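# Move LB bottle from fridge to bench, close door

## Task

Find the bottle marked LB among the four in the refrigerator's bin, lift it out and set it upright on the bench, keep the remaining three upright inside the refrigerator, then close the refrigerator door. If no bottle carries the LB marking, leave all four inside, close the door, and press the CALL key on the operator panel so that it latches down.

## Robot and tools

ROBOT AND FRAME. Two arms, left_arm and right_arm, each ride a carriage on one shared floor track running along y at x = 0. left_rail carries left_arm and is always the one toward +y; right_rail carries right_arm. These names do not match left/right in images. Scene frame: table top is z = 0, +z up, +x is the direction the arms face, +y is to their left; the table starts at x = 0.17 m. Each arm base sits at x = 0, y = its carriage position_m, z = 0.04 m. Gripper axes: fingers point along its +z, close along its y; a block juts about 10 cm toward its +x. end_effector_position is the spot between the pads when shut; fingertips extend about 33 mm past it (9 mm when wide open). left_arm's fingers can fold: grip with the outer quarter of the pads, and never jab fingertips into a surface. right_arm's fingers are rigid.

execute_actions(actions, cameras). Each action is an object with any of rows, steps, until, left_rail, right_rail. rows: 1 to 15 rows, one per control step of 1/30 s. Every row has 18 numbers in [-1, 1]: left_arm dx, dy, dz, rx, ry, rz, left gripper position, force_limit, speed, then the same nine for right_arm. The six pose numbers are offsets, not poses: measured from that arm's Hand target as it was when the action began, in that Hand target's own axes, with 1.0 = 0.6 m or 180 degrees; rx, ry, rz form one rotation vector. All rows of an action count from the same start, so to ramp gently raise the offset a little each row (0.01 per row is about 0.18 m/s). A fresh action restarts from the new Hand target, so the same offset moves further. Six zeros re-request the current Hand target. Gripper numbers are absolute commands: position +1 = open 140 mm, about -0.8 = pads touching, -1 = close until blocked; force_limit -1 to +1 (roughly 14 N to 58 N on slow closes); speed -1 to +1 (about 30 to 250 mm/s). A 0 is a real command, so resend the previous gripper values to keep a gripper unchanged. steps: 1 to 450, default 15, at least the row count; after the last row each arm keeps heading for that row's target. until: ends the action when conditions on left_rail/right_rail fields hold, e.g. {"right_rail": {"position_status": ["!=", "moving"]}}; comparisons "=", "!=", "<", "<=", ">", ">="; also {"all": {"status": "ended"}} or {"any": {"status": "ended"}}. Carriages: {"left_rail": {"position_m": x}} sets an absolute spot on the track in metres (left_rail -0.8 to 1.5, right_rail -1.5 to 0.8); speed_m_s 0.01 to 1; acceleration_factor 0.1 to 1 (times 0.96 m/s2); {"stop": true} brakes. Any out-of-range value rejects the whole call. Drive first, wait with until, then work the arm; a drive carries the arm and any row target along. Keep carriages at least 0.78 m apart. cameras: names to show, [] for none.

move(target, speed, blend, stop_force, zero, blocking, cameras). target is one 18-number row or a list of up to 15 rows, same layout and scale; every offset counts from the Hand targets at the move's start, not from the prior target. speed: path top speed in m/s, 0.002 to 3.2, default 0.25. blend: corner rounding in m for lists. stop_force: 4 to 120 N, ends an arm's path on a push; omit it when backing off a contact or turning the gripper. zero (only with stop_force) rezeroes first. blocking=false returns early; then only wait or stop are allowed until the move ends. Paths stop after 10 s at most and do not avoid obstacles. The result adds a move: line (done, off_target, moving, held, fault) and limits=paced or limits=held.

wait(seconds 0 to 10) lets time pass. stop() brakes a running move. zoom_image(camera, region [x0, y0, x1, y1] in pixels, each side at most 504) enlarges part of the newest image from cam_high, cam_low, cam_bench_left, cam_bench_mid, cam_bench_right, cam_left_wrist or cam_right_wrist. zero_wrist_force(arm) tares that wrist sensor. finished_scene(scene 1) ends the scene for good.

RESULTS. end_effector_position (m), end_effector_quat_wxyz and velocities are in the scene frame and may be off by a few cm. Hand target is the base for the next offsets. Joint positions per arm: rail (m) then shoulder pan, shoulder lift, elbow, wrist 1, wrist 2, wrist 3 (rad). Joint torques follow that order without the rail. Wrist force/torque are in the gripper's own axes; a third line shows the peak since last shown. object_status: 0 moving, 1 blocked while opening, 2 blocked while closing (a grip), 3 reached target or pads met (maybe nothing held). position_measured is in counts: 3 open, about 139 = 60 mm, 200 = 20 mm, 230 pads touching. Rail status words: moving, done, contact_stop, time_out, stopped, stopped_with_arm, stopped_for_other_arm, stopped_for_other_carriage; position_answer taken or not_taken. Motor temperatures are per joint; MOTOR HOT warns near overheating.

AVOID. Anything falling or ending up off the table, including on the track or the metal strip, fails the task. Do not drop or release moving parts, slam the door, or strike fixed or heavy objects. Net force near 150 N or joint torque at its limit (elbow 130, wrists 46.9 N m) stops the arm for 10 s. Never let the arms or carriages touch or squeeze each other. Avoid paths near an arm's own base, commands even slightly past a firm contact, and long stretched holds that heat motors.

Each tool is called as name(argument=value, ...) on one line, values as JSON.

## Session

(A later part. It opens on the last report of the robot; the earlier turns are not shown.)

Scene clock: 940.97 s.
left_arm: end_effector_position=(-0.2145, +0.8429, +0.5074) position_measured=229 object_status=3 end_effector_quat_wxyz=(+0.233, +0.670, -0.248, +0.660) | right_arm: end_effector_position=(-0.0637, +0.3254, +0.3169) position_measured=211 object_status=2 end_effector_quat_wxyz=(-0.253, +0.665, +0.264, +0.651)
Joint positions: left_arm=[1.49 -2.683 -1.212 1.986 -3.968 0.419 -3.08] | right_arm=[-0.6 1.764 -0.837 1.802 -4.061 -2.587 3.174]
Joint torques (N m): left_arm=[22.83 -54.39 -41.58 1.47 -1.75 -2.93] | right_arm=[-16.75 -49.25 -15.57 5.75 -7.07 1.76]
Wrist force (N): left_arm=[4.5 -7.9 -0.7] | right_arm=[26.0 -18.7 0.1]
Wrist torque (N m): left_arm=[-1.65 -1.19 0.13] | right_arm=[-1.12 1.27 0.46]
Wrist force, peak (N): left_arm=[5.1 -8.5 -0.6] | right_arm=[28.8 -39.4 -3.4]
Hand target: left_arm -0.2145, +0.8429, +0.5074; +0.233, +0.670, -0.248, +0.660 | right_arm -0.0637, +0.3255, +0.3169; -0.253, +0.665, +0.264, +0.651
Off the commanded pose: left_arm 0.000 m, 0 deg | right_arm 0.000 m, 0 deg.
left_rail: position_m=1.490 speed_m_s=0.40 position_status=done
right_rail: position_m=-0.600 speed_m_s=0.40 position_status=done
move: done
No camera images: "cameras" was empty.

move(target=[[0,0,0,0,0,0,-0.8,-1,0,0.0047,-0.0087,0.0702,-0.016,0,0,-0.98,0.4,-1],[0,0,0,0,0,0,-0.8,-1,0,0.0064,-0.01,0.1403,-0.032,0,0,-0.98,0.4,-1],[0,0,0,0,0,0,-0.8,-1,0,0.008,-0.0043,0.2103,-0.048,0,0,-0.98,0.4,-1],[0,0,0,0,0,0,-0.8,-1,0,0.0097,0.0077,0.2792,-0.064,0,0,-0.98,0.4,-1],[0,0,0,0,0,0,-0.8,-1,0,0.0113,0.0262,0.3467,-0.08,0,0,-0.98,0.4,-1],[0,0,0,0,0,0,-0.8,-1,0,0.013,0.0513,0.4122,-0.096,0,0,-0.98,0.4,-1],[0,0,0,0,0,0,-0.8,-1,0,0.0144,0.082,0.4747,-0.112,0,0,-0.98,0.4,-1],[0,0,0,0,0,0,-0.8,-1,0,0.0158,0.1178,0.5347,-0.128,0,0,-0.98,0.4,-1]], blend=[0.005,0.005,0.005,0.005,0.005,0.005,0.005,0], speed=[0.1,0.1,0.1,0.1,0.1,0.08,0.05,0.04], cameras=["cam_left_wrist","cam_right_wrist"])

Scene clock: 955.30 s.
left_arm: end_effector_position=(-0.2145, +0.8429, +0.5074) position_measured=229 object_status=3 end_effector_quat_wxyz=(+0.233, +0.670, -0.248, +0.660) | right_arm: end_effector_position=(+0.2193, +0.4920, +0.3191) position_measured=211 object_status=2 end_effector_quat_wxyz=(-0.115, +0.702, +0.128, +0.691)
Joint positions: left_arm=[1.49 -2.683 -1.212 1.986 -3.968 0.419 -3.08] | right_arm=[-0.6 1.496 -0.585 1.25 -3.759 -2.72 3.169]
Joint torques (N m): left_arm=[17.33 -55.19 -40.52 1.52 -1.52 -2.82] | right_arm=[-81.51 -120.05 -29.24 -10.2 -40.56 -3.18]
Wrist force (N): left_arm=[4.7 -8.1 -0.8] | right_arm=[-8.9 -113.2 -3.2]
Wrist torque (N m): left_arm=[-1.70 -1.24 0.12] | right_arm=[0.69 0.34 0.75]
Wrist force, peak (N): left_arm=[4.7 -8.5 -0.7] | right_arm=[-7.7 -127.3 25.8]
Hand target: left_arm -0.2145, +0.8429, +0.5074; +0.233, +0.670, -0.248, +0.660 | right_arm +0.2196, +0.4920, +0.3191; -0.115, +0.702, +0.128, +0.691
Off the commanded pose: left_arm 0.000 m, 0 deg | right_arm 0.000 m, 0 deg.
left_rail: position_m=1.490 speed_m_s=0.40 position_status=done
right_rail: position_m=-0.600 speed_m_s=0.40 position_status=done
move: done
Images, in order (width x height): cam_left_wrist 896x504, cam_right_wrist 896x504.

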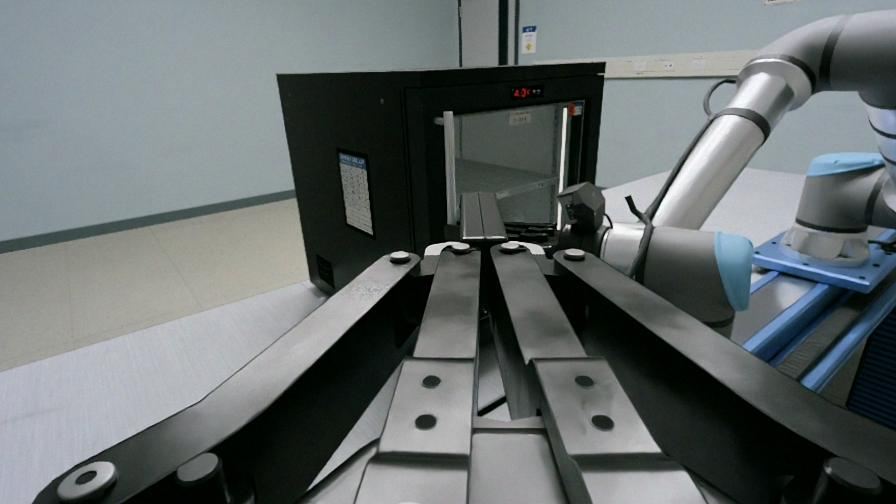

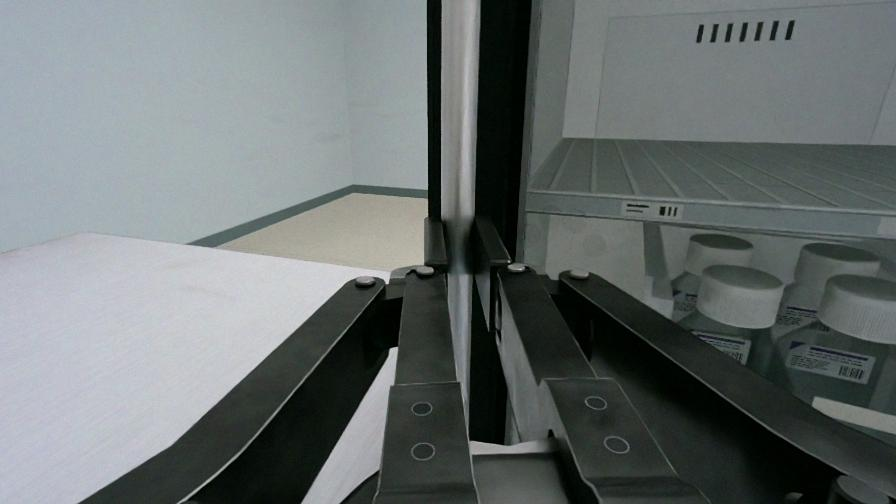

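move(target=[0,0,0,0,0,0,-0.8,-1,0,0,-0.0062,0.002,0,0,0,-0.98,0.4,-1], speed=0.05, cameras=[])

execute_actions(actions=[{"rows":[[0,0,0,0,0,0,-0.8,-1,0,0,0,0,0,0,0,-0.2,0,-1]],"steps":45}], cameras=["cam_left_wrist","cam_right_wrist"])

zoom_image(camera="cam_left_wrist", region=[380, 60, 640, 320])

Scene clock: 960.00 s.
left_arm: end_effector_position=(-0.2145, +0.8429, +0.5074) position_measured=229 object_status=3 end_effector_quat_wxyz=(+0.233, +0.670, -0.248, +0.660) | right_arm: end_effector_position=(+0.2198, +0.4956, +0.3190) position_measured=211 object_status=2 end_effector_quat_wxyz=(-0.115, +0.702, +0.128, +0.691)
Joint positions: left_arm=[1.49 -2.683 -1.212 1.986 -3.968 0.419 -3.08] | right_arm=[-0.6 1.495 -0.579 1.239 -3.753 -2.721 3.169]
Joint torques (N m): left_arm=[19.76 -53.35 -40.35 1.5 -1.6 -2.81] | right_arm=[-25.61 -101.43 -48.45 3.86 1.73 -0.66]
Wrist force (N): left_arm=[4.5 -8.2 -0.8] | right_arm=[-7.9 -3.2 -34.3]
Wrist torque (N m): left_arm=[-1.73 -1.19 0.12] | right_arm=[-1.22 0.48 0.94]
Wrist force, peak (N): left_arm=[5.2 -8.2 -0.8] | right_arm=[-8.3 -116.5 -19.7]
Hand target: left_arm -0.2145, +0.8429, +0.5074; +0.233, +0.670, -0.248, +0.660 | right_arm +0.2194, +0.4959, +0.3190; -0.115, +0.702, +0.128, +0.691
Off the commanded pose: left_arm 0.000 m, 0 deg | right_arm 0.000 m, 0 deg.
left_rail: position_m=1.490 speed_m_s=0.40 position_status=done
right_rail: position_m=-0.600 speed_m_s=0.40 position_status=done
move: done
No camera images: "cameras" was empty.

Scene clock: 961.70 s.
left_arm: end_effector_position=(-0.2145, +0.8429, +0.5074) position_measured=229 object_status=3 end_effector_quat_wxyz=(+0.233, +0.670, -0.248, +0.660) | right_arm: end_effector_position=(+0.2194, +0.4960, +0.3190) position_measured=154 object_status=3 end_effector_quat_wxyz=(-0.115, +0.702, +0.128, +0.691)
Joint positions: left_arm=[1.49 -2.683 -1.212 1.986 -3.968 0.419 -3.08] | right_arm=[-0.6 1.496 -0.579 1.239 -3.753 -2.72 3.17]
Joint torques (N m): left_arm=[17.06 -54.03 -41.06 1.01 -1.45 -2.75] | right_arm=[10.13 -101.72 -23.33 -2.48 -0.62 1.52]
Wrist force (N): left_arm=[4.3 -8.3 -0.9] | right_arm=[-0.8 -6.9 2.8]
Wrist torque (N m): left_arm=[-1.74 -1.14 0.13] | right_arm=[-1.57 0.14 0.09]
Wrist force, peak (N): left_arm=[5.1 -8.1 -0.8] | right_arm=[-7.7 -1.7 -34.8]
Hand target: left_arm -0.2145, +0.8429, +0.5074; +0.233, +0.670, -0.248, +0.660 | right_arm +0.2194, +0.4960, +0.3190; -0.115, +0.702, +0.128, +0.691
Off the commanded pose: left_arm 0.000 m, 0 deg | right_arm 0.000 m, 0 deg.
left_rail: position_m=1.490 speed_m_s=0.40 position_status=done
right_rail: position_m=-0.600 speed_m_s=0.40 position_status=done
Images, in order (width x height): cam_left_wrist 896x504, cam_right_wrist 896x504.

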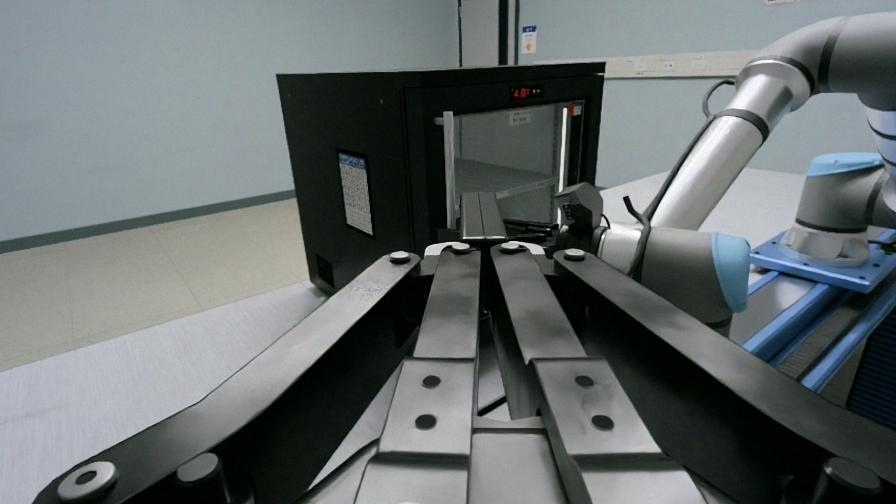

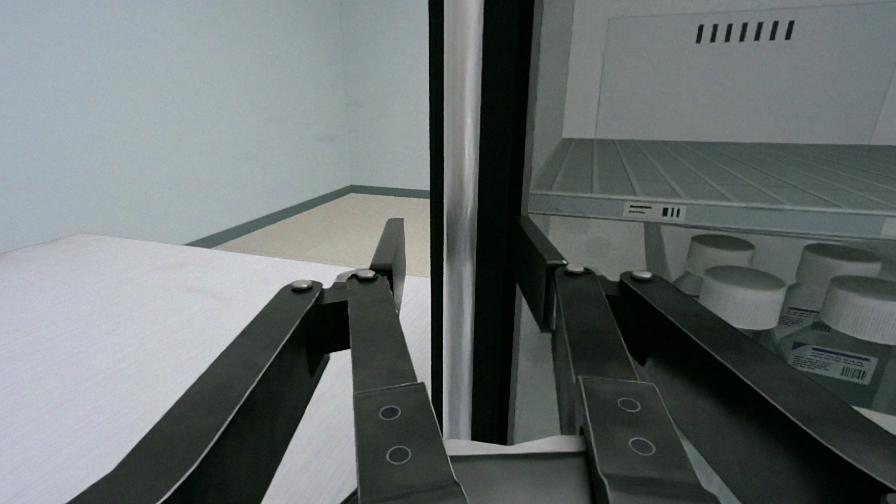

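Scaled by 1.938 from the camera's 896x504 image, which has a finer 1280x720 frame.

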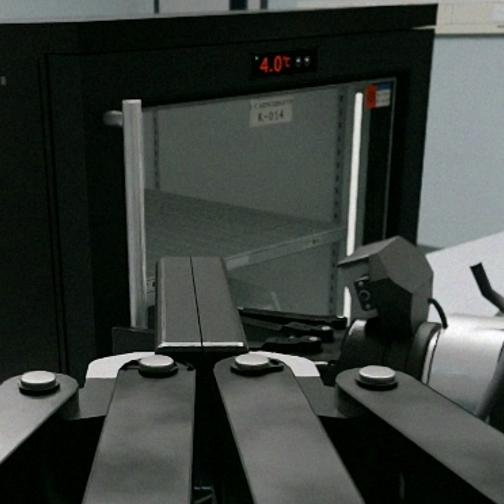

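move(target=[[0,0,0,0,0,0,-0.8,-1,0,0,0,-0.15,0,0,0,-0.2,0,-1],[0,0,0,0,0,0,-0.8,-1,0,0.207,0.206,-0.64,0.167,0,0,-0.2,0,-1],[0,0,0,0,0,0,-0.8,-1,0,0.36,0.461,-0.764,0.389,0,0,-0.2,0,-1]], blend=[0.02,0.05,0], speed=[0.1,0.3,0.3], cameras=["cam_left_wrist"])

zoom_image(camera="cam_left_wrist", region=[380, 60, 720, 320])

Scene clock: 971.03 s.
left_arm: end_effector_position=(-0.2145, +0.8429, +0.5074) position_measured=229 object_status=3 end_effector_quat_wxyz=(+0.233, +0.670, -0.248, +0.660) | right_arm: end_effector_position=(-0.1151, +0.0851, +0.5483) position_measured=154 object_status=3 end_effector_quat_wxyz=(+0.497, -0.509, -0.501, -0.492)
Joint positions: left_arm=[1.49 -2.683 -1.212 1.986 -3.968 0.419 -3.08] | right_arm=[-0.6 1.396 -1.738 2.487 -3.868 -1.399 3.151]
Joint torques (N m): left_arm=[17.05 -56.17 -40.18 1.09 -1.46 -2.75] | right_arm=[-13.87 -36.69 -22.87 -0.41 2.73 -2.47]
Wrist force (N): left_arm=[4.7 -8.2 -0.7] | right_arm=[-0.5 -7.5 2.2]
Wrist torque (N m): left_arm=[-1.72 -1.23 0.12] | right_arm=[-1.67 0.10 0.07]
Wrist force, peak (N): left_arm=[5.0 -8.3 -0.7] | right_arm=[-1.6 -8.6 4.2]
Hand target: left_arm -0.2145, +0.8429, +0.5074; +0.233, +0.670, -0.248, +0.660 | right_arm -0.1151, +0.0851, +0.5483; +0.497, -0.509, -0.501, -0.492
Off the commanded pose: left_arm 0.000 m, 0 deg | right_arm 0.000 m, 0 deg.
left_rail: position_m=1.490 speed_m_s=0.40 position_status=done
right_rail: position_m=-0.600 speed_m_s=0.40 position_status=done
move: done
Images, in order (width x height): cam_left_wrist 896x504.

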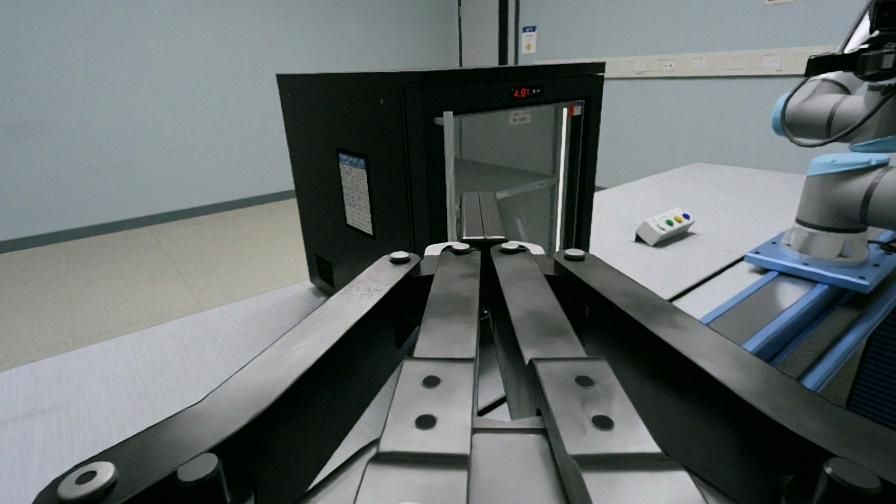

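Scaled by 1.482 from the camera's 896x504 image, which has a finer 1280x720 frame.

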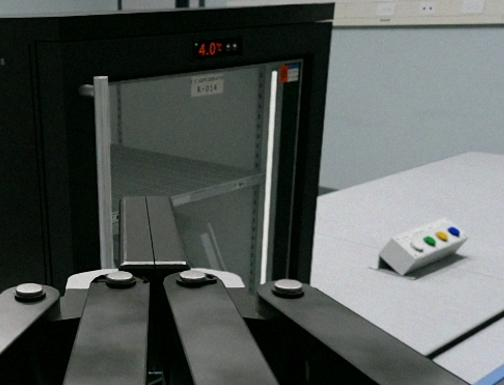

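move(target=[[0,0,0,0,0,0,-0.8,-1,0,0.1195,0.3585,-0.1418,0.195,-0.195,-0.195,-0.2,0,-1],[0,0,0,0,0,0,-0.8,-1,0,0.068,0.818,-0.558,0.385,-0.385,-0.385,-0.2,0,-1],[0,0,0,0,0,0,-0.8,-1,0,0.0,0.692,-0.975,0.385,-0.385,-0.385,-0.2,0,-1]], blend=[0.05,0.05,0], speed=0.3, cameras=["cam_right_wrist","cam_high"])

Scene clock: 981.83 s.
left_arm: end_effector_position=(-0.2145, +0.8429, +0.5074) position_measured=229 object_status=3 end_effector_quat_wxyz=(+0.233, +0.670, -0.248, +0.660) | right_arm: end_effector_position=(+0.2985, -0.5009, +0.5555) position_measured=154 object_status=3 end_effector_quat_wxyz=(-0.006, +0.001, +1.000, -0.011)
Joint positions: left_arm=[1.49 -2.683 -1.212 1.986 -3.968 0.419 -3.08] | right_arm=[-0.6 -0.235 -2.251 1.894 -1.206 -1.595 -0.232]
Joint torques (N m): left_arm=[15.71 -52.46 -39.49 1.29 -1.62 -2.63] | right_arm=[-7.7 -2.82 -32.95 -1.73 2.31 -2.82]
Wrist force (N): left_arm=[4.4 -8.1 -0.8] | right_arm=[-2.6 -8.2 0.5]
Wrist torque (N m): left_arm=[-1.71 -1.16 0.12] | right_arm=[-1.83 0.55 0.03]
Wrist force, peak (N): left_arm=[4.8 -8.6 -0.7] | right_arm=[-2.3 -10.2 1.2]
Hand target: left_arm -0.2145, +0.8429, +0.5074; +0.233, +0.670, -0.248, +0.660 | right_arm +0.2985, -0.5009, +0.5555; -0.006, +0.001, +1.000, -0.011
Off the commanded pose: left_arm 0.000 m, 0 deg | right_arm 0.000 m, 0 deg.
left_rail: position_m=1.490 speed_m_s=0.40 position_status=done
right_rail: position_m=-0.600 speed_m_s=0.40 position_status=done
move: done
Images, in order (width x height): cam_high 896x504, cam_right_wrist 896x504.

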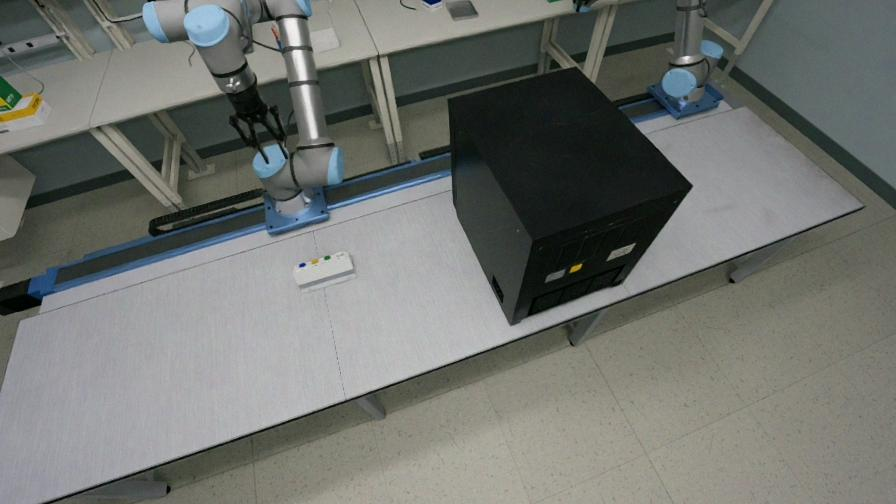

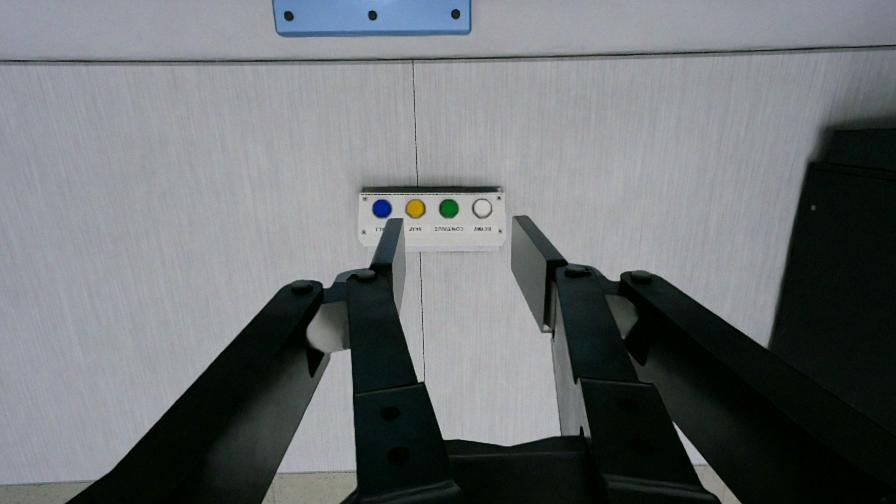

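zoom_image(camera="cam_right_wrist", region=[350, 175, 510, 260])

Scaled by 3.150 from the camera's 896x504 image, which has a finer 1280x720 frame.

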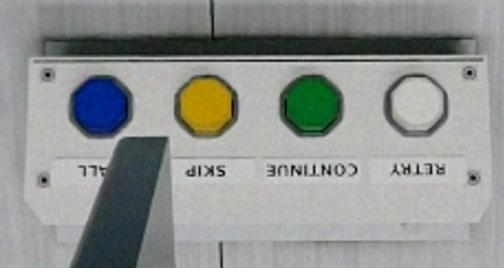

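move(target=[0,0,0,0,0,0,-0.8,-1,0,-0.1625,-0.182,0.509,0,0,0,-0.8,-1,0], speed=0.25, cameras=["cam_right_wrist","cam_bench_right"])

zoom_image(camera="cam_bench_right", region=[680, 150, 896, 310])

Scene clock: 1003.47 s.
left_arm: end_effector_position=(-0.2145, +0.8429, +0.5074) position_measured=229 object_status=3 end_effector_quat_wxyz=(+0.233, +0.670, -0.248, +0.660) | right_arm: end_effector_position=(+0.3918, -0.6170, +0.2514) position_measured=229 object_status=3 end_effector_quat_wxyz=(-0.006, +0.001, +1.000, -0.011)
Joint positions: left_arm=[1.49 -2.683 -1.212 1.986 -3.968 0.419 -3.08] | right_arm=[-0.6 -0.479 -2.109 2.383 -1.844 -1.596 -0.477]
Joint torques (N m): left_arm=[19.09 -55.15 -41.33 0.75 -1.79 -2.58] | right_arm=[-12.25 13.44 -34.4 -8.25 2.4 -2.68]
Wrist force (N): left_arm=[4.7 -8.0 -0.6] | right_arm=[-2.3 -8.0 0.3]
Wrist torque (N m): left_arm=[-1.67 -1.25 0.13] | right_arm=[-1.81 0.50 0.01]
Wrist force, peak (N): left_arm=[5.0 -8.4 -0.8] | right_arm=[-2.9 -8.6 2.6]
Hand target: left_arm -0.2145, +0.8429, +0.5074; +0.233, +0.670, -0.248, +0.660 | right_arm +0.3918, -0.6170, +0.2514; -0.006, +0.001, +1.000, -0.011
Off the commanded pose: left_arm 0.000 m, 0 deg | right_arm 0.000 m, 0 deg.
left_rail: position_m=1.490 speed_m_s=0.40 position_status=done
right_rail: position_m=-0.600 speed_m_s=0.40 position_status=done
move: done
Images, in order (width x height): cam_bench_right 896x504, cam_right_wrist 896x504.

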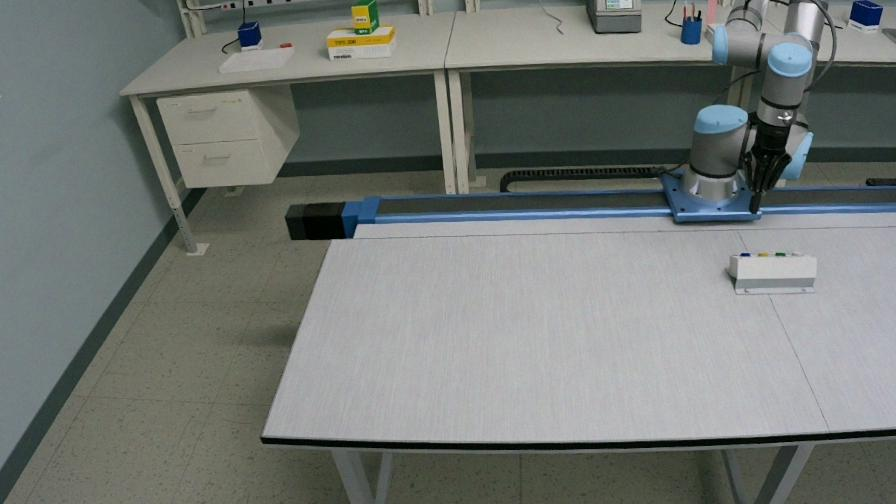

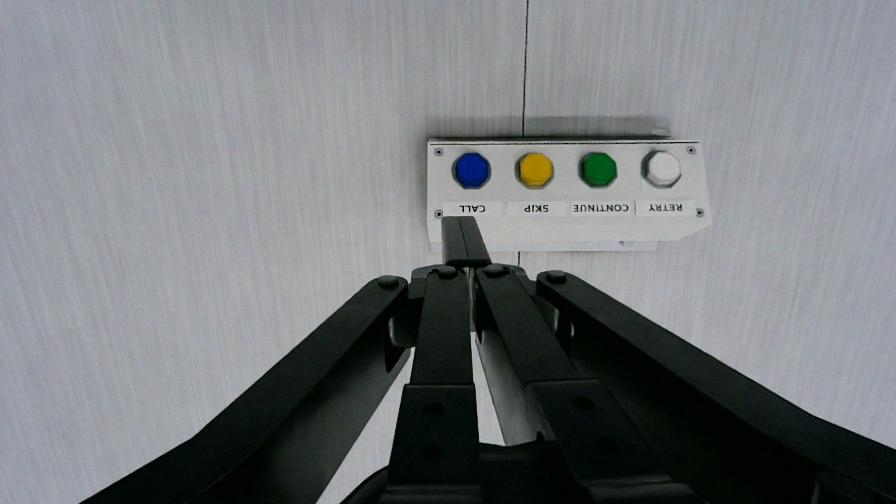

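Scaled by 2.333 from the camera's 896x504 image, which has a finer 1280x720 frame.

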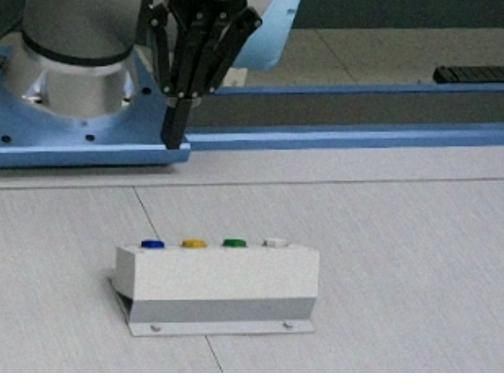

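move(target=[0,0,0,0,0,0,-0.8,-1,0,0.0813,0.0333,0.194,0,-0.139,0,-0.8,-1,0], speed=0.12, stop_force=10, cameras=["cam_right_wrist","cam_bench_right"])

zoom_image(camera="cam_bench_right", region=[680, 150, 896, 310])

zoom_image(camera="cam_right_wrist", region=[360, 100, 660, 300])

Scene clock: 1028.27 s.
left_arm: end_effector_position=(-0.2145, +0.8429, +0.5074) position_measured=229 object_status=3 end_effector_quat_wxyz=(+0.233, +0.670, -0.248, +0.660) | right_arm: end_effector_position=(+0.3416, -0.5995, +0.1352) position_measured=229 object_status=3 end_effector_quat_wxyz=(+0.210, -0.001, +0.978, -0.011)
Joint positions: left_arm=[1.49 -2.683 -1.212 1.986 -3.968 0.419 -3.08] | right_arm=[-0.6 -1.004 -2.843 2.818 -1.802 -1.228 -0.962]
Joint torques (N m): left_arm=[16.01 -52.02 -40.86 0.86 -1.52 -2.08] | right_arm=[-13.32 24.95 -57.08 -2.28 3.93 -3.17]
Wrist force (N): left_arm=[4.7 -8.2 -0.6] | right_arm=[-4.0 -8.4 0.9]
Wrist torque (N m): left_arm=[-1.71 -1.24 0.12] | right_arm=[-1.99 0.83 -0.09]
Wrist force, peak (N): left_arm=[4.6 -8.5 -0.7] | right_arm=[-3.7 -8.6 0.9]
Hand target: left_arm -0.2145, +0.8429, +0.5074; +0.233, +0.670, -0.248, +0.660 | right_arm +0.3416, -0.5995, +0.1352; +0.210, -0.001, +0.978, -0.011
Off the commanded pose: left_arm 0.000 m, 0 deg | right_arm 0.000 m, 0 deg.
left_rail: position_m=1.490 speed_m_s=0.40 position_status=done
right_rail: position_m=-0.600 speed_m_s=0.40 position_status=done
move: done
Images, in order (width x height): cam_bench_right 896x504, cam_right_wrist 896x504.

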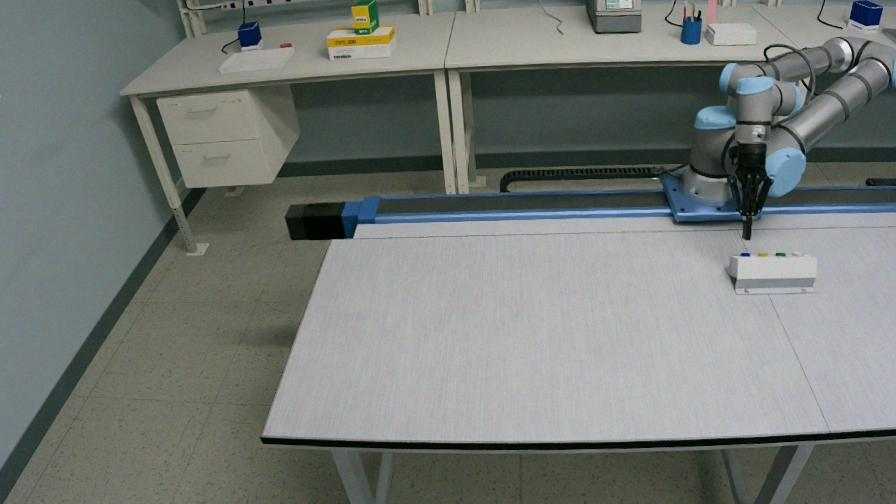

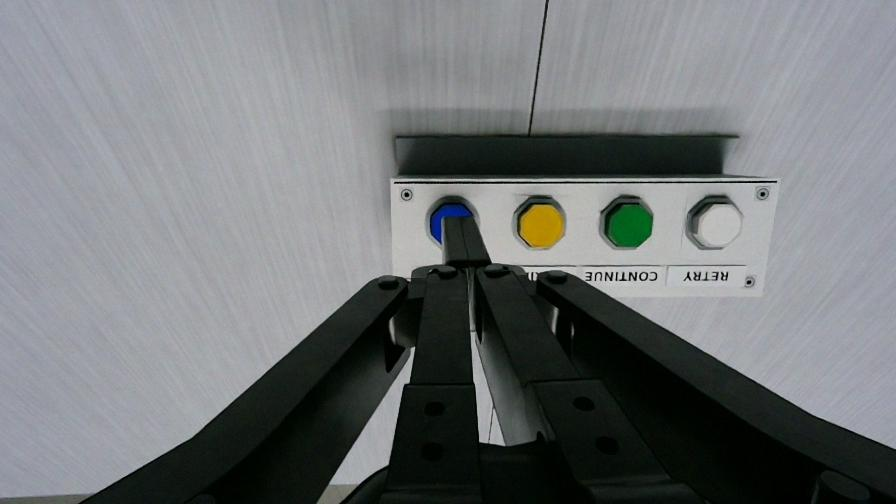

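Scaled by 2.333 from the camera's 896x504 image, which has a finer 1280x720 frame.

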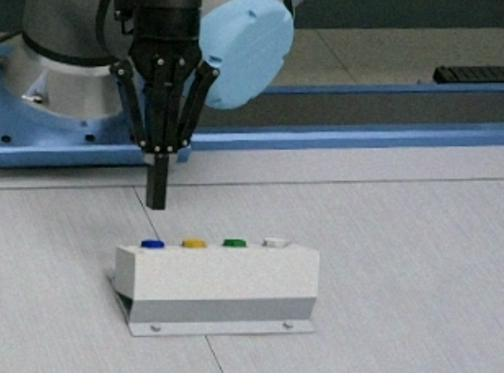

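Scaled by 1.680 from the camera's 896x504 image, which has a finer 1280x720 frame.

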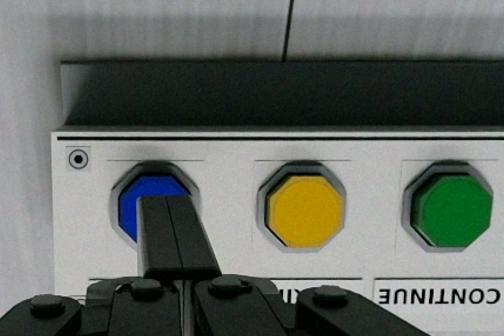

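move(target=[0,0,0,0,0,0,-0.8,-1,0,-0.015,-0.004,0.075,0,0,0,-0.8,-1,0], speed=0.06, stop_force=8, cameras=["cam_right_wrist","cam_bench_right"])

zoom_image(camera="cam_bench_right", region=[680, 150, 896, 310])

zoom_image(camera="cam_right_wrist", region=[360, 100, 660, 300])

Scene clock: 1035.93 s.
left_arm: end_effector_position=(-0.2145, +0.8429, +0.5074) position_measured=229 object_status=3 end_effector_quat_wxyz=(+0.233, +0.670, -0.248, +0.660) | right_arm: end_effector_position=(+0.3597, -0.6011, +0.1072) position_measured=229 object_status=3 end_effector_quat_wxyz=(+0.215, -0.002, +0.977, -0.008)
Joint positions: left_arm=[1.49 -2.683 -1.212 1.986 -3.968 0.419 -3.08] | right_arm=[-0.6 -0.915 -2.666 2.875 -2.066 -1.241 -0.871]
Joint torques (N m): left_arm=[17.84 -49.9 -41.21 1.31 -1.45 -1.8] | right_arm=[-12.63 20.07 -55.97 -2.28 3.79 -3.16]
Wrist force (N): left_arm=[4.6 -8.2 -0.4] | right_arm=[-3.6 -8.5 0.9]
Wrist torque (N m): left_arm=[-1.72 -1.22 0.13] | right_arm=[-1.97 0.75 -0.10]
Wrist force, peak (N): left_arm=[4.8 -8.4 -0.6] | right_arm=[-5.8 -10.3 -0.7]
Hand target: left_arm -0.2145, +0.8429, +0.5074; +0.233, +0.670, -0.248, +0.660 | right_arm +0.3597, -0.6011, +0.1072; +0.215, -0.002, +0.977, -0.008 (not the last commanded pose)
Off the commanded pose: left_arm 0.000 m, 0 deg | right_arm 0.013 m, 1 deg.
left_rail: position_m=1.490 speed_m_s=0.40 position_status=done
right_rail: position_m=-0.600 speed_m_s=0.40 position_status=done
move: held (right_arm; a check stopped the path); limits=held
pose unreachable (right arm): on one or more control steps of this call, first in action 0 (counted from 0), this arm could not follow its commanded pose, so it was not sent that pose on those steps. It may still have moved: this result reports where it is.
cause: moving toward the commanded pose would bring two parts of the arm too close to each other (joints 4 (elbow) and 5 (wrist 1) lie between them).
Images, in order (width x height): cam_bench_right 896x504, cam_right_wrist 896x504.

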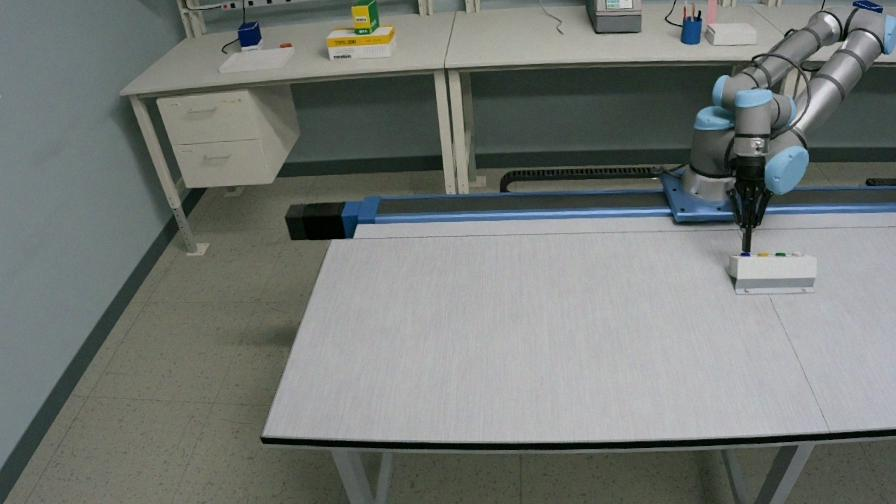

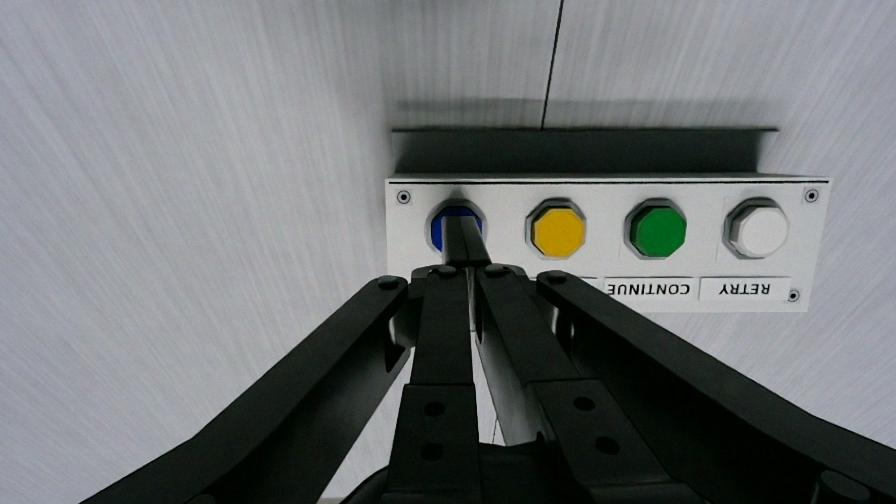

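Scaled by 2.333 from the camera's 896x504 image, which has a finer 1280x720 frame.

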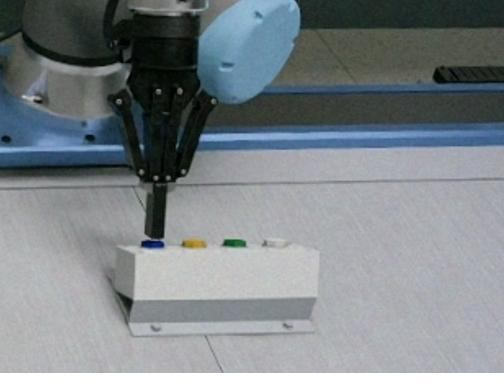

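Scaled by 1.680 from the camera's 896x504 image, which has a finer 1280x720 frame.

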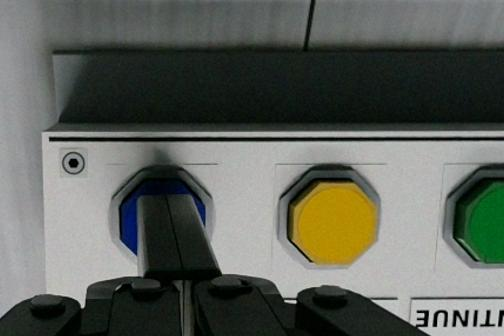

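move(target=[0,0,0,0,0,0,-0.8,-1,0,0,0,-0.25,0,0,0,-0.8,-1,0], speed=0.15, cameras=[])

execute_actions(actions=[{"right_rail":{"position_m":-1.0},"steps":200,"until":{"right_rail":{"position_status":["!=","moving"]}}}], cameras=[])

move(target=[[0,0,0,0,0,0,-0.8,-1,0,0,0.5,0,0,0,0,-0.8,-1,0],[0,0,0,0,0,0,-0.8,-1,0,0,0.6667,0,0,0,0,-0.8,-1,0]], blend=[0.05,0], speed=0.2, cameras=["cam_right_wrist"])

Scene clock: 1043.33 s.
left_arm: end_effector_position=(-0.2145, +0.8429, +0.5074) position_measured=229 object_status=3 end_effector_quat_wxyz=(+0.233, +0.670, -0.248, +0.660) | right_arm: end_effector_position=(+0.2991, -0.5985, +0.2433) position_measured=229 object_status=3 end_effector_quat_wxyz=(+0.186, +0.001, +0.982, -0.014)
Joint positions: left_arm=[1.49 -2.683 -1.212 1.986 -3.968 0.419 -3.08] | right_arm=[-0.6 -1.416 -3.039 2.555 -1.178 -1.206 -1.398]
Joint torques (N m): left_arm=[16.76 -55.66 -39.93 0.83 -1.6 -1.61] | right_arm=[-11.36 31.39 -51.59 -2.48 4.43 -2.36]
Wrist force (N): left_arm=[4.7 -8.0 -0.7] | right_arm=[-3.4 -8.4 1.1]
Wrist torque (N m): left_arm=[-1.69 -1.23 0.12] | right_arm=[-2.02 0.68 -0.09]
Wrist force, peak (N): left_arm=[4.8 -8.8 -0.8] | right_arm=[-3.7 -8.7 0.9]
Hand target: left_arm -0.2145, +0.8429, +0.5074; +0.233, +0.670, -0.248, +0.660 | right_arm +0.2968, -0.5989, +0.2433; +0.215, -0.002, +0.977, -0.008
Off the commanded pose: left_arm 0.000 m, 0 deg | right_arm 0.002 m, 3 deg.
left_rail: position_m=1.490 speed_m_s=0.40 position_status=done
right_rail: position_m=-0.600 speed_m_s=0.40 position_status=done
move: off_target (right_arm)
No camera images: "cameras" was empty.

Scene clock: 1045.43 s.
left_arm: end_effector_position=(-0.2145, +0.8429, +0.5074) position_measured=229 object_status=3 end_effector_quat_wxyz=(+0.233, +0.670, -0.248, +0.660) | right_arm: end_effector_position=(+0.2989, -0.9989, +0.2433) position_measured=229 object_status=3 end_effector_quat_wxyz=(+0.187, -0.001, +0.982, -0.009)
Joint positions: left_arm=[1.49 -2.683 -1.212 1.986 -3.968 0.419 -3.08] | right_arm=[-1 -1.529 -3.07 2.535 -1.071 -1.197 -1.525]
Joint torques (N m): left_arm=[16.1 -54.57 -42.84 1.33 -1.3 -2.23] | right_arm=[-8.86 35.95 -49.96 -1.58 4.26 -2.91]
Wrist force (N): left_arm=[4.6 -8.2 -0.5] | right_arm=[-3.4 -8.1 1.1]
Wrist torque (N m): left_arm=[-1.72 -1.21 0.12] | right_arm=[-1.95 0.67 -0.11]
Wrist force, peak (N): left_arm=[4.7 -8.5 -0.4] | right_arm=[-3.3 -9.3 1.1]
Hand target: left_arm -0.2145, +0.8429, +0.5074; +0.233, +0.670, -0.248, +0.660 | right_arm +0.2968, -0.9989, +0.2433; +0.215, -0.002, +0.977, -0.008
Tool commands: left_gripper/position=-0.8 left_gripper/force_limit=-1.0 left_gripper/speed=+0.0 right_gripper/position=-0.8 right_gripper/force_limit=-1.0 right_gripper/speed=+0.0
Off the commanded pose: left_arm 0.000 m, 0 deg | right_arm 0.002 m, 3 deg.
left_rail: position_m=1.490 speed_m_s=0.40 position_status=done
right_rail: position_m=-1.000 speed_m_s=0.40 position_status=done
No camera images: "cameras" was empty.

Scene clock: 1046.90 s.
left_arm: end_effector_position=(-0.2145, +0.8429, +0.5074) position_measured=229 object_status=3 end_effector_quat_wxyz=(+0.233, +0.670, -0.248, +0.660) | right_arm: end_effector_position=(+0.2969, -0.8719, +0.2409) position_measured=229 object_status=3 end_effector_quat_wxyz=(+0.206, -0.002, +0.979, -0.008)
Joint positions: left_arm=[1.49 -2.683 -1.212 1.986 -3.968 0.419 -3.08] | right_arm=[-1 -1.453 -3.326 2.458 -0.771 -1.161 -1.443]
Joint torques (N m): left_arm=[15.12 -53.33 -40.75 1.3 -1.91 -2.52] | right_arm=[9.99 74.8 -19.77 -7.57 -0.74 2.52]
Wrist force (N): left_arm=[4.6 -8.2 -0.9] | right_arm=[-3.5 -8.4 1.1]
Wrist torque (N m): left_arm=[-1.72 -1.21 0.13] | right_arm=[-1.98 0.70 -0.32]
Wrist force, peak (N): left_arm=[5.0 -8.2 -0.7] | right_arm=[-3.6 -10.2 1.0]
Hand target: left_arm -0.2145, +0.8429, +0.5074; +0.233, +0.670, -0.248, +0.660 | right_arm +0.2969, -0.8720, +0.2409; +0.206, -0.002, +0.979, -0.008 (not the last commanded pose)
Off the commanded pose: left_arm 0.000 m, 0 deg | right_arm 0.273 m, 1 deg.
left_rail: position_m=1.490 speed_m_s=0.40 position_status=done
right_rail: position_m=-1.000 speed_m_s=0.40 position_status=done
shoulder posture changed (right arm): the wrist came as close to joint 2's axis as it can, and the arm is now in the other of its two shoulder postures.
move: held (right_arm; a check stopped the path); path passed 0 of 2 targets; limits=held
pose unreachable (right arm): on one or more control steps of this call, first in action 0 (counted from 0), this arm could not follow its commanded pose, so it was not sent that pose on those steps. It may still have moved: this result reports where it is.
cause: moving toward the commanded pose would bring a part of the arm (just beyond joint 4 (elbow)) too close to the robot's own body.
Images, in order (width x height): cam_right_wrist 896x504.

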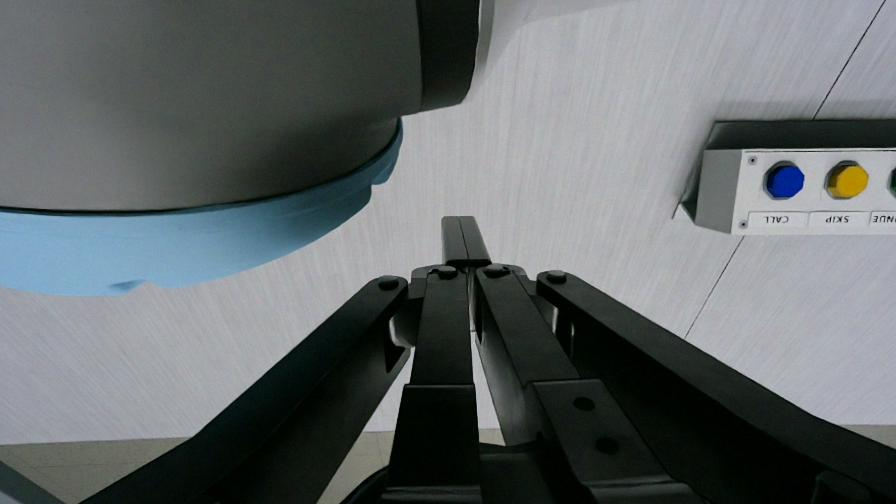

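execute_actions(actions=[], cameras=["cam_high"])

Scene clock: 1069.43 s.
left_arm: end_effector_position=(-0.2145, +0.8429, +0.5074) position_measured=229 object_status=3 end_effector_quat_wxyz=(+0.233, +0.670, -0.248, +0.660) | right_arm: end_effector_position=(+0.2969, -0.8720, +0.2409) position_measured=229 object_status=3 end_effector_quat_wxyz=(+0.206, -0.002, +0.979, -0.008)
Joint positions: left_arm=[1.49 -2.683 -1.212 1.986 -3.968 0.419 -3.08] | right_arm=[-1 -1.452 -3.326 2.458 -0.771 -1.161 -1.443]
Joint velocities: within noise
Joint torques (N m): left_arm=[17.35 -52 -40.45 1.42 -1.51 -1.33] | right_arm=[10.02 72.31 -20.27 -7.97 2.97 1.97]
Motor temperatures (°C): left_arm=[31 33 40 38 28 29] | right_arm=[30 30 32 32 36 32]
Wrist force (N): left_arm=[4.8 -8.0 -0.8] | right_arm=[-3.4 -8.2 1.1]
Wrist torque (N m): left_arm=[-1.68 -1.26 0.12] | right_arm=[-1.95 0.67 -0.32]
Wrist force, peak (N): left_arm=[4.6 -8.5 -1.0] | right_arm=[-3.7 -8.9 1.3]
Hand target: left_arm -0.2145, +0.8429, +0.5074; +0.233, +0.670, -0.248, +0.660 | right_arm +0.2969, -0.8720, +0.2409; +0.206, -0.002, +0.979, -0.008 (not the last commanded pose)
Tool commands: left_gripper/position=-0.8 left_gripper/force_limit=-1.0 left_gripper/speed=+0.0 right_gripper/position=-0.8 right_gripper/force_limit=-1.0 right_gripper/speed=+0.0
Off the commanded pose: left_arm 0.000 m, 0 deg | right_arm 0.273 m, 1 deg.
left_rail: position_m=1.490 speed_m_s=0.40 position_status=done
right_rail: position_m=-1.000 speed_m_s=0.40 position_status=done
Images, in order (width x height): cam_high 896x504.

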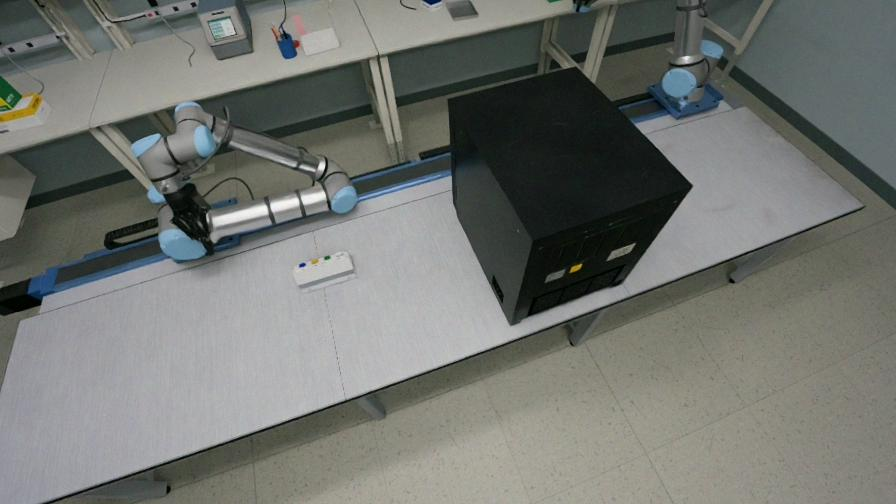

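move(target=[0,0,0,0,0,0,-0.8,-1,0,0,-0.212,0,0,0,0,-0.8,-1,0], speed=0.15, cameras=["cam_high"])

Scene clock: 1075.77 s.
left_arm: end_effector_position=(-0.2145, +0.8429, +0.5074) position_measured=229 object_status=3 end_effector_quat_wxyz=(+0.233, +0.670, -0.248, +0.660) | right_arm: end_effector_position=(+0.2989, -0.9990, +0.2430) position_measured=229 object_status=3 end_effector_quat_wxyz=(+0.187, -0.001, +0.982, -0.010)
Joint positions: left_arm=[1.49 -2.683 -1.212 1.986 -3.968 0.419 -3.08] | right_arm=[-1 -1.494 -3.059 2.542 -1.104 -1.198 -1.488]
Joint torques (N m): left_arm=[18.51 -55.71 -40.37 0.77 -1.41 -1.71] | right_arm=[-14.67 35.5 -51.43 -2.69 3.94 -3.32]
Wrist force (N): left_arm=[4.6 -8.1 -0.8] | right_arm=[-3.2 -8.0 0.7]
Wrist torque (N m): left_arm=[-1.71 -1.22 0.12] | right_arm=[-1.91 0.62 -0.10]
Wrist force, peak (N): left_arm=[4.9 -8.5 -0.7] | right_arm=[-3.4 -9.6 1.1]
Hand target: left_arm -0.2145, +0.8429, +0.5074; +0.233, +0.670, -0.248, +0.660 | right_arm +0.2970, -0.9992, +0.2430; +0.206, -0.002, +0.979, -0.008
Off the commanded pose: left_arm 0.000 m, 0 deg | right_arm 0.002 m, 2 deg.
left_rail: position_m=1.490 speed_m_s=0.40 position_status=done
right_rail: position_m=-1.000 speed_m_s=0.40 position_status=done
move: done
Images, in order (width x height): cam_high 896x504.

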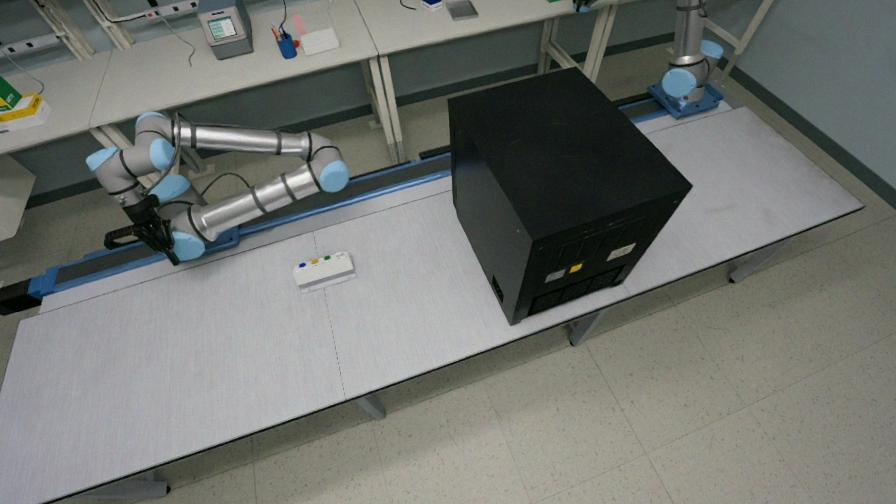

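move(target=[0,0,0,0,0,0,-0.8,-1,0,-0.319,0.0,-0.315,0,0.133,0,-0.8,-1,0], speed=0.15, cameras=["cam_high"])

execute_actions(actions=[], cameras=[])

Scene clock: 1082.93 s.
left_arm: end_effector_position=(-0.2145, +0.8429, +0.5074) position_measured=229 object_status=3 end_effector_quat_wxyz=(+0.233, +0.670, -0.248, +0.660) | right_arm: end_effector_position=(+0.3959, -0.9950, +0.4930) position_measured=229 object_status=3 end_effector_quat_wxyz=(-0.001, -0.001, +1.000, -0.008)
Joint positions: left_arm=[1.49 -2.683 -1.212 1.986 -3.968 0.419 -3.08] | right_arm=[-1 -0.428 -2.133 1.968 -1.41 -1.587 -0.429]
Joint torques (N m): left_arm=[16.42 -54.67 -40.41 1.5 -1.31 -1.55] | right_arm=[8.17 15.78 -54.97 -1.02 -2.23 2.67]
Wrist force (N): left_arm=[4.3 -8.2 -0.9] | right_arm=[-2.5 -7.9 0.2]
Wrist torque (N m): left_arm=[-1.72 -1.15 0.13] | right_arm=[-1.79 0.52 -0.20]
Wrist force, peak (N): left_arm=[4.8 -8.3 -1.2] | right_arm=[-2.5 -9.1 0.8]
Hand target: left_arm -0.2145, +0.8429, +0.5074; +0.233, +0.670, -0.248, +0.660 | right_arm +0.3959, -0.9950, +0.4931; -0.001, -0.001, +1.000, -0.008
Off the commanded pose: left_arm 0.000 m, 0 deg | right_arm 0.000 m, 0 deg.
left_rail: position_m=1.490 speed_m_s=0.40 position_status=done
right_rail: position_m=-1.000 speed_m_s=0.40 position_status=done
shoulder posture changed (right arm): the wrist came as close to joint 2's axis as it can, and the arm is now in the other of its two shoulder postures.
move: done
Images, in order (width x height): cam_high 896x504.

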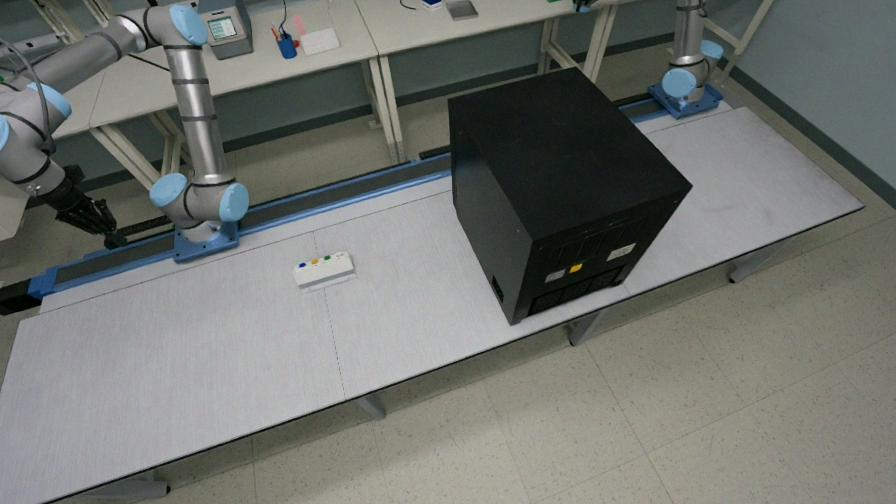

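Scene clock: 1082.93 s.
left_arm: end_effector_position=(-0.2145, +0.8429, +0.5074) position_measured=229 object_status=3 end_effector_quat_wxyz=(+0.233, +0.670, -0.248, +0.660) | right_arm: end_effector_position=(+0.3959, -0.9950, +0.4930) position_measured=229 object_status=3 end_effector_quat_wxyz=(-0.001, -0.001, +1.000, -0.008)
Joint positions: left_arm=[1.49 -2.683 -1.212 1.986 -3.968 0.419 -3.08] | right_arm=[-1 -0.428 -2.133 1.968 -1.41 -1.587 -0.429]
Joint velocities: within noise
Joint torques (N m): left_arm=[16.42 -54.67 -40.41 1.5 -1.31 -1.55] | right_arm=[8.17 15.78 -54.97 -1.02 -2.23 2.67]
Motor temperatures (°C): left_arm=[31 33 40 38 28 29] | right_arm=[30 30 32 32 36 32]
Wrist force (N): left_arm=[4.3 -8.2 -0.9] | right_arm=[-2.5 -7.9 0.2]
Wrist torque (N m): left_arm=[-1.72 -1.15 0.13] | right_arm=[-1.79 0.52 -0.20]
Wrist force, peak (N): left_arm=[4.3 -8.2 -0.9] | right_arm=[-2.5 -7.9 0.2]
Hand target: left_arm -0.2145, +0.8429, +0.5074; +0.233, +0.670, -0.248, +0.660 | right_arm +0.3959, -0.9950, +0.4931; -0.001, -0.001, +1.000, -0.008
Tool commands: left_gripper/position=-0.8 left_gripper/force_limit=-1.0 left_gripper/speed=+0.0 right_gripper/position=-0.8 right_gripper/force_limit=-1.0 right_gripper/speed=+0.0
Off the commanded pose: left_arm 0.000 m, 0 deg | right_arm 0.000 m, 0 deg.
left_rail: position_m=1.490 speed_m_s=0.40 position_status=done
right_rail: position_m=-1.000 speed_m_s=0.40 position_status=done
No camera images: "cameras" was empty.


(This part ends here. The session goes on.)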